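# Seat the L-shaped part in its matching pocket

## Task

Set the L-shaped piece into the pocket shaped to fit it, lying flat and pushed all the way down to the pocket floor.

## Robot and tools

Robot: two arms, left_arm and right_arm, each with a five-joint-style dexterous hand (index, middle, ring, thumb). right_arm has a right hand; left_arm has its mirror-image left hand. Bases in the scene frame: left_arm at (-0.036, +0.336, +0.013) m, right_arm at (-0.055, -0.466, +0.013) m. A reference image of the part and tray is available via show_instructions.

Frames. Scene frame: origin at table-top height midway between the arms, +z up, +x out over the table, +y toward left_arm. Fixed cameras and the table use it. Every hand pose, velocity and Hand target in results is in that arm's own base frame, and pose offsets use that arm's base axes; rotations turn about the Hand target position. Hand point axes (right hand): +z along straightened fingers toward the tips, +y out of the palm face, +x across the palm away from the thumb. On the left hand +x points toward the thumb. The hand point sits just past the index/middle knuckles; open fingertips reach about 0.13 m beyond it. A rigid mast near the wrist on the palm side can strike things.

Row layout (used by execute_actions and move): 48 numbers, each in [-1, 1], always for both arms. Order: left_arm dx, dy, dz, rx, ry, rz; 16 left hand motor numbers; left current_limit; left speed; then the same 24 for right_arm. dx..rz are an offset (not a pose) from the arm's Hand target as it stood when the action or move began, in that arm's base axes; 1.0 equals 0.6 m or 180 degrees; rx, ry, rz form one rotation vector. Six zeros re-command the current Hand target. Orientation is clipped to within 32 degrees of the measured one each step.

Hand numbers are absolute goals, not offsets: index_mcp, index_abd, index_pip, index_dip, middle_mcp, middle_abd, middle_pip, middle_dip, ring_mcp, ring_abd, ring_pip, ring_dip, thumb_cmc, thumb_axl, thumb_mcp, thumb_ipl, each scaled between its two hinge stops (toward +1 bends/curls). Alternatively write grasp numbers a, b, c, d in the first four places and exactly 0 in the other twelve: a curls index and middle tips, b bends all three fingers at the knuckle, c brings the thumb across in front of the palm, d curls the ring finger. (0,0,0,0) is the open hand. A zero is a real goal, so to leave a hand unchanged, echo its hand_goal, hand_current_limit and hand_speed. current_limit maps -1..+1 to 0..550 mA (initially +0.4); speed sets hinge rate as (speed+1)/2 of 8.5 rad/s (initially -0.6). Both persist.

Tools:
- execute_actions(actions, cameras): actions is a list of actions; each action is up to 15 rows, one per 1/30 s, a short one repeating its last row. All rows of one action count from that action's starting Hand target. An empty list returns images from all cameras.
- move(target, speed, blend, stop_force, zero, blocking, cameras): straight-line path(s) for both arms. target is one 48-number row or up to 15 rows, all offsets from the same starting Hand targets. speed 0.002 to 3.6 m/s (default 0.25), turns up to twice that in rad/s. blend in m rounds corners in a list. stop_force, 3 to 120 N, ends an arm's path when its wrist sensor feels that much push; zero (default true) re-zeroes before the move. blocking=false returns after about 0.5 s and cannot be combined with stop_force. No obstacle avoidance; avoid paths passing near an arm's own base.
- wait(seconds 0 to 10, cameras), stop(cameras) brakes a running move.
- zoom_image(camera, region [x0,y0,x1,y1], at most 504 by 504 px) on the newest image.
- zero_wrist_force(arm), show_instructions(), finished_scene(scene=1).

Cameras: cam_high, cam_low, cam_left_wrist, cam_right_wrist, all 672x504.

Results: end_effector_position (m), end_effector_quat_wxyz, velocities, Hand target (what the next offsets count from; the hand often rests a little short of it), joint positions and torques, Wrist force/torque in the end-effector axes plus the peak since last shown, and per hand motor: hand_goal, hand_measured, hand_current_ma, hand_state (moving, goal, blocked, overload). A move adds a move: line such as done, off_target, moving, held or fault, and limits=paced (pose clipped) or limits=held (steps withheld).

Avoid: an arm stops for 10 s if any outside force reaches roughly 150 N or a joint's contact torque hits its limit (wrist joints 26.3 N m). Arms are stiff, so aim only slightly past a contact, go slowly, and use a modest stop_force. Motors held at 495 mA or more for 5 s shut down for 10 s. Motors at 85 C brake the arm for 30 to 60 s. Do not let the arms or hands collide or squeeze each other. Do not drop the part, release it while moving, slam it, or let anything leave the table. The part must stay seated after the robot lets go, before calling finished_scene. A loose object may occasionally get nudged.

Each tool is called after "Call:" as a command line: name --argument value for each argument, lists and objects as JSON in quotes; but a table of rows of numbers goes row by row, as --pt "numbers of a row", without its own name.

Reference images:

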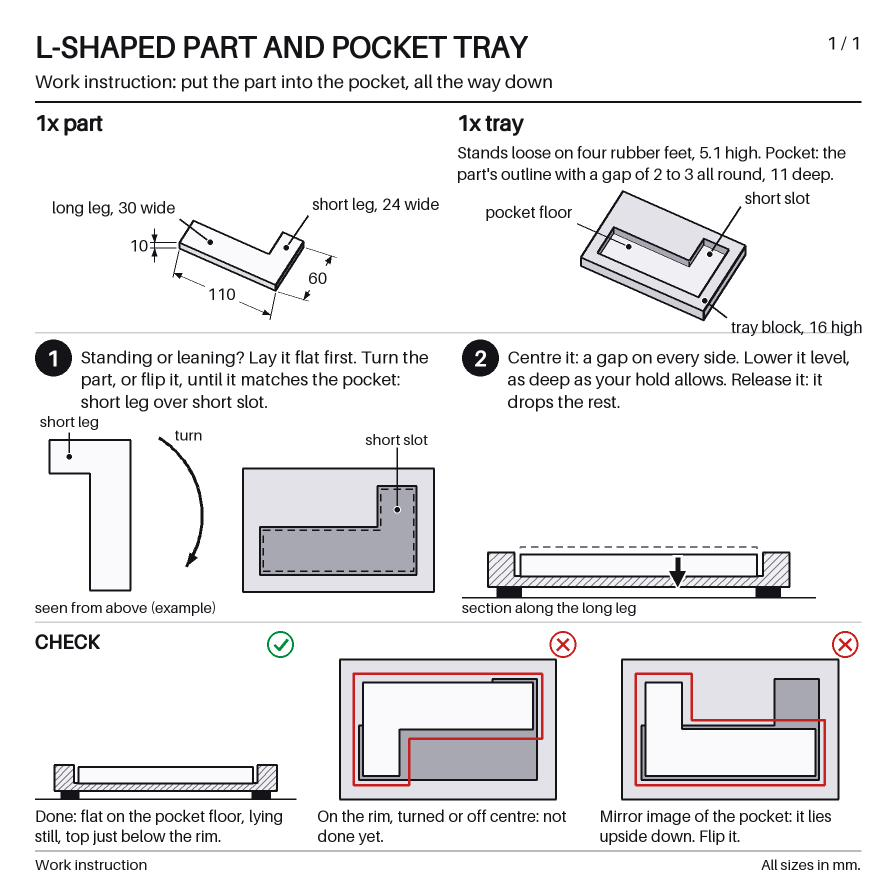

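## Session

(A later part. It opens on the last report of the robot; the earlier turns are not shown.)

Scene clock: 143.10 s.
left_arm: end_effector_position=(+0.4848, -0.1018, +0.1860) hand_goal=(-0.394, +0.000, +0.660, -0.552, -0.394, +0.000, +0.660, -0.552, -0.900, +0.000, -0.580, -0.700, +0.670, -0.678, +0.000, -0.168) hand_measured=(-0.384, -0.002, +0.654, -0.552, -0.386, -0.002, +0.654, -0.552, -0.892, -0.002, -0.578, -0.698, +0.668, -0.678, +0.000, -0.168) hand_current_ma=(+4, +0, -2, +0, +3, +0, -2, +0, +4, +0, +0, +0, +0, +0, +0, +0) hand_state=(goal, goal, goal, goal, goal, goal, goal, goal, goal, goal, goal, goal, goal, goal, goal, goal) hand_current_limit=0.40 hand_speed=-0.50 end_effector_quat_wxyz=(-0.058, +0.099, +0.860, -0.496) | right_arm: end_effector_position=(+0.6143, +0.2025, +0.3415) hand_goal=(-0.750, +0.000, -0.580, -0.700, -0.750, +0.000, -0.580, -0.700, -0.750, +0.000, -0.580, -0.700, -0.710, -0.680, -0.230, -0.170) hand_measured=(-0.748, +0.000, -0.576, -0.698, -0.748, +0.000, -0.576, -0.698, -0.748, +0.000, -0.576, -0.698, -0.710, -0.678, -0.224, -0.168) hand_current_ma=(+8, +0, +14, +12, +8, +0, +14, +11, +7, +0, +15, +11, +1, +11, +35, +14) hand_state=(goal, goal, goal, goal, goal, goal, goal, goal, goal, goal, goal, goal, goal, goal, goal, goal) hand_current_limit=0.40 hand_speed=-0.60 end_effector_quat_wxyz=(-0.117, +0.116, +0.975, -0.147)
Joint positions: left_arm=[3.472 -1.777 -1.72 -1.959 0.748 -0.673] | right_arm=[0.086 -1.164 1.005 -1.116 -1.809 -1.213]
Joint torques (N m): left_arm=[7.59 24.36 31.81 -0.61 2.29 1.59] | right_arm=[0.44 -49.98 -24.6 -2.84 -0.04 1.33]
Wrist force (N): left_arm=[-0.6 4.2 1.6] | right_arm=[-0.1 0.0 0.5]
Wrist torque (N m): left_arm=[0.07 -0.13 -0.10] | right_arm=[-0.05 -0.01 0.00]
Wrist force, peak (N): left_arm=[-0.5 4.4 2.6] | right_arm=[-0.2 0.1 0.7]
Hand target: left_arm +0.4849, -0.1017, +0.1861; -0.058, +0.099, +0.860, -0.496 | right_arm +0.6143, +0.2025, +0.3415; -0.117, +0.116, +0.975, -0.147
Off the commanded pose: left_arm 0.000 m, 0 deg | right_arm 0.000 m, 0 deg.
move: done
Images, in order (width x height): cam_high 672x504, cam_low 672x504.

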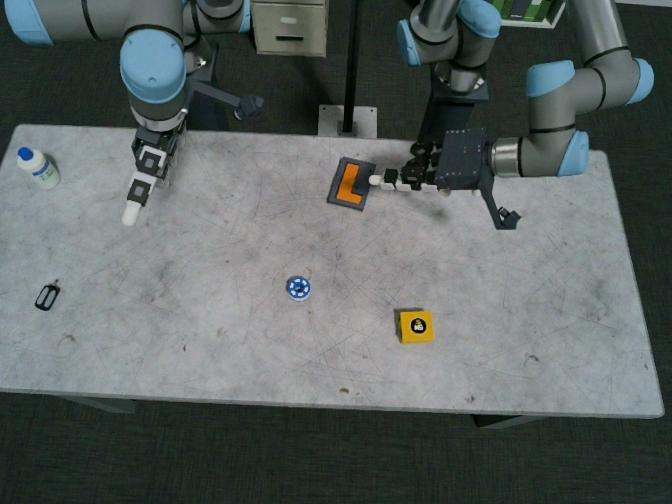

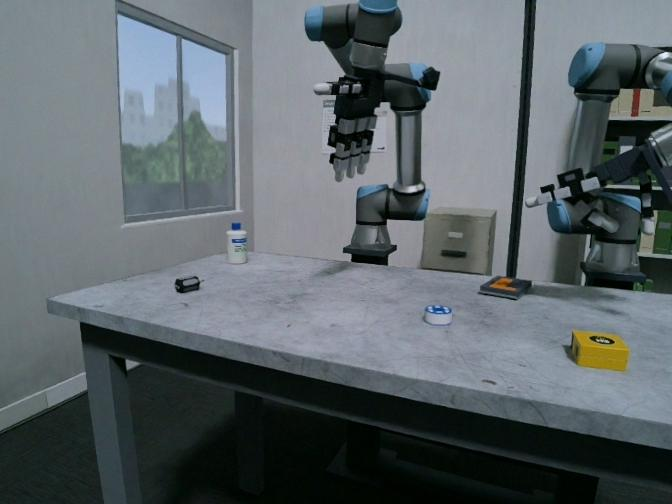

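Call:
execute_actions --actions '[]' --cameras '["cam_high", "cam_low"]'

Call:
zoom_image --camera "cam_high" --region '[320, 155, 375, 215]'

Call:
zoom_image --camera "cam_low" --region '[475, 270, 535, 305]'

Scene clock: 143.43 s.
left_arm: end_effector_position=(+0.4849, -0.1017, +0.1861) hand_goal=(-0.394, +0.000, +0.660, -0.552, -0.394, +0.000, +0.660, -0.552, -0.900, +0.000, -0.580, -0.700, +0.670, -0.678, +0.000, -0.168) hand_measured=(-0.384, -0.002, +0.654, -0.552, -0.386, -0.002, +0.654, -0.552, -0.892, -0.002, -0.578, -0.698, +0.668, -0.678, +0.000, -0.168) hand_current_ma=(+4, +0, -2, +0, +3, +0, -2, +0, +4, +0, +0, +0, +0, +0, +0, +0) hand_state=(goal, goal, goal, goal, goal, goal, goal, goal, goal, goal, goal, goal, goal, goal, goal, goal) hand_current_limit=0.40 hand_speed=-0.50 end_effector_quat_wxyz=(-0.058, +0.099, +0.860, -0.496) | right_arm: end_effector_position=(+0.6143, +0.2025, +0.3415) hand_goal=(-0.750, +0.000, -0.580, -0.700, -0.750, +0.000, -0.580, -0.700, -0.750, +0.000, -0.580, -0.700, -0.710, -0.680, -0.230, -0.170) hand_measured=(-0.748, +0.000, -0.576, -0.698, -0.748, +0.000, -0.576, -0.698, -0.748, +0.000, -0.576, -0.698, -0.710, -0.678, -0.224, -0.168) hand_current_ma=(+8, +0, +14, +12, +8, +0, +14, +11, +7, +0, +15, +11, +1, +11, +35, +14) hand_state=(goal, goal, goal, goal, goal, goal, goal, goal, goal, goal, goal, goal, goal, goal, goal, goal) hand_current_limit=0.40 hand_speed=-0.60 end_effector_quat_wxyz=(-0.117, +0.116, +0.975, -0.147)
Joint positions: left_arm=[3.472 -1.777 -1.72 -1.959 0.748 -0.673] | right_arm=[0.086 -1.164 1.005 -1.116 -1.809 -1.213]
Joint velocities: within noise
Joint torques (N m): left_arm=[9.29 26.13 31.67 -0.96 2.15 1.28] | right_arm=[0.11 -50.6 -24.09 -2.95 -0.1 1.28]
Motor temperatures (°C): left_arm=[23 23 23 30 27 28] | right_arm=[23 24 26 30 27 28]
Wrist force (N): left_arm=[-0.8 4.2 1.3] | right_arm=[0.2 -0.5 0.2]
Wrist torque (N m): left_arm=[0.10 -0.11 -0.11] | right_arm=[-0.08 -0.05 0.01]
Wrist force, peak (N): left_arm=[-0.8 4.3 1.7] | right_arm=[-0.4 -0.3 0.5]
Hand target: left_arm +0.4849, -0.1017, +0.1861; -0.058, +0.099, +0.860, -0.496 | right_arm +0.6143, +0.2025, +0.3415; -0.117, +0.116, +0.975, -0.147
Off the commanded pose: left_arm 0.000 m, 0 deg | right_arm 0.000 m, 0 deg.
Images, in order (width x height): cam_high 672x504, cam_low 672x504.

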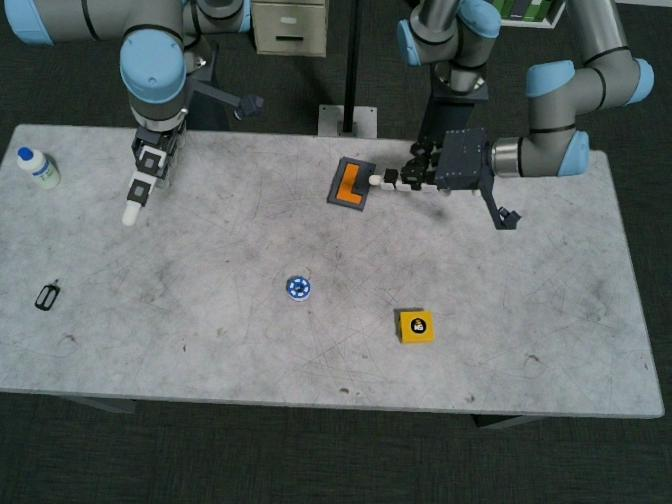

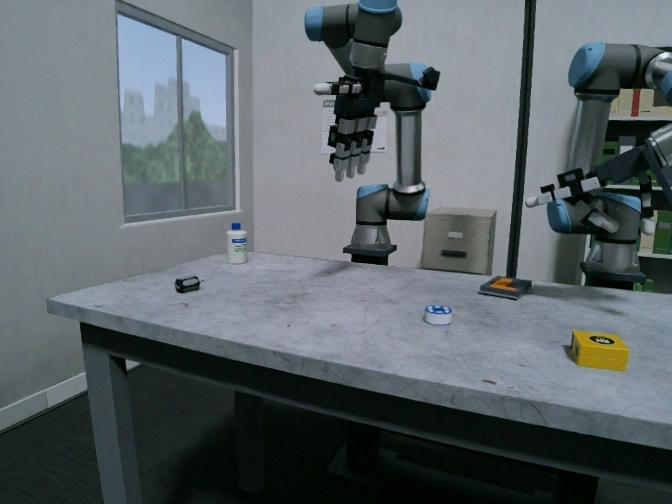

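Scaled by 8.400 from the camera's 672x504 image, which has a finer 960x720 frame.

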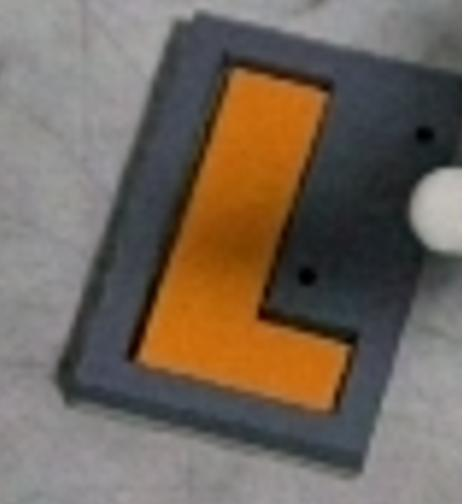

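Scaled by 8.400 from the camera's 672x504 image, which has a finer 960x720 frame.

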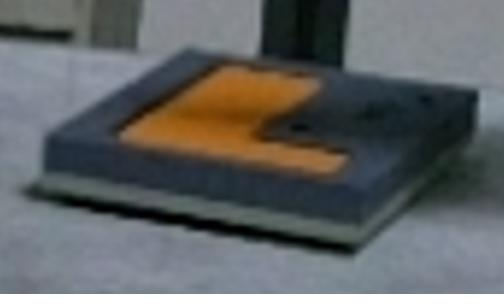

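Call:
finished_scene

The scene is finished: the task was done.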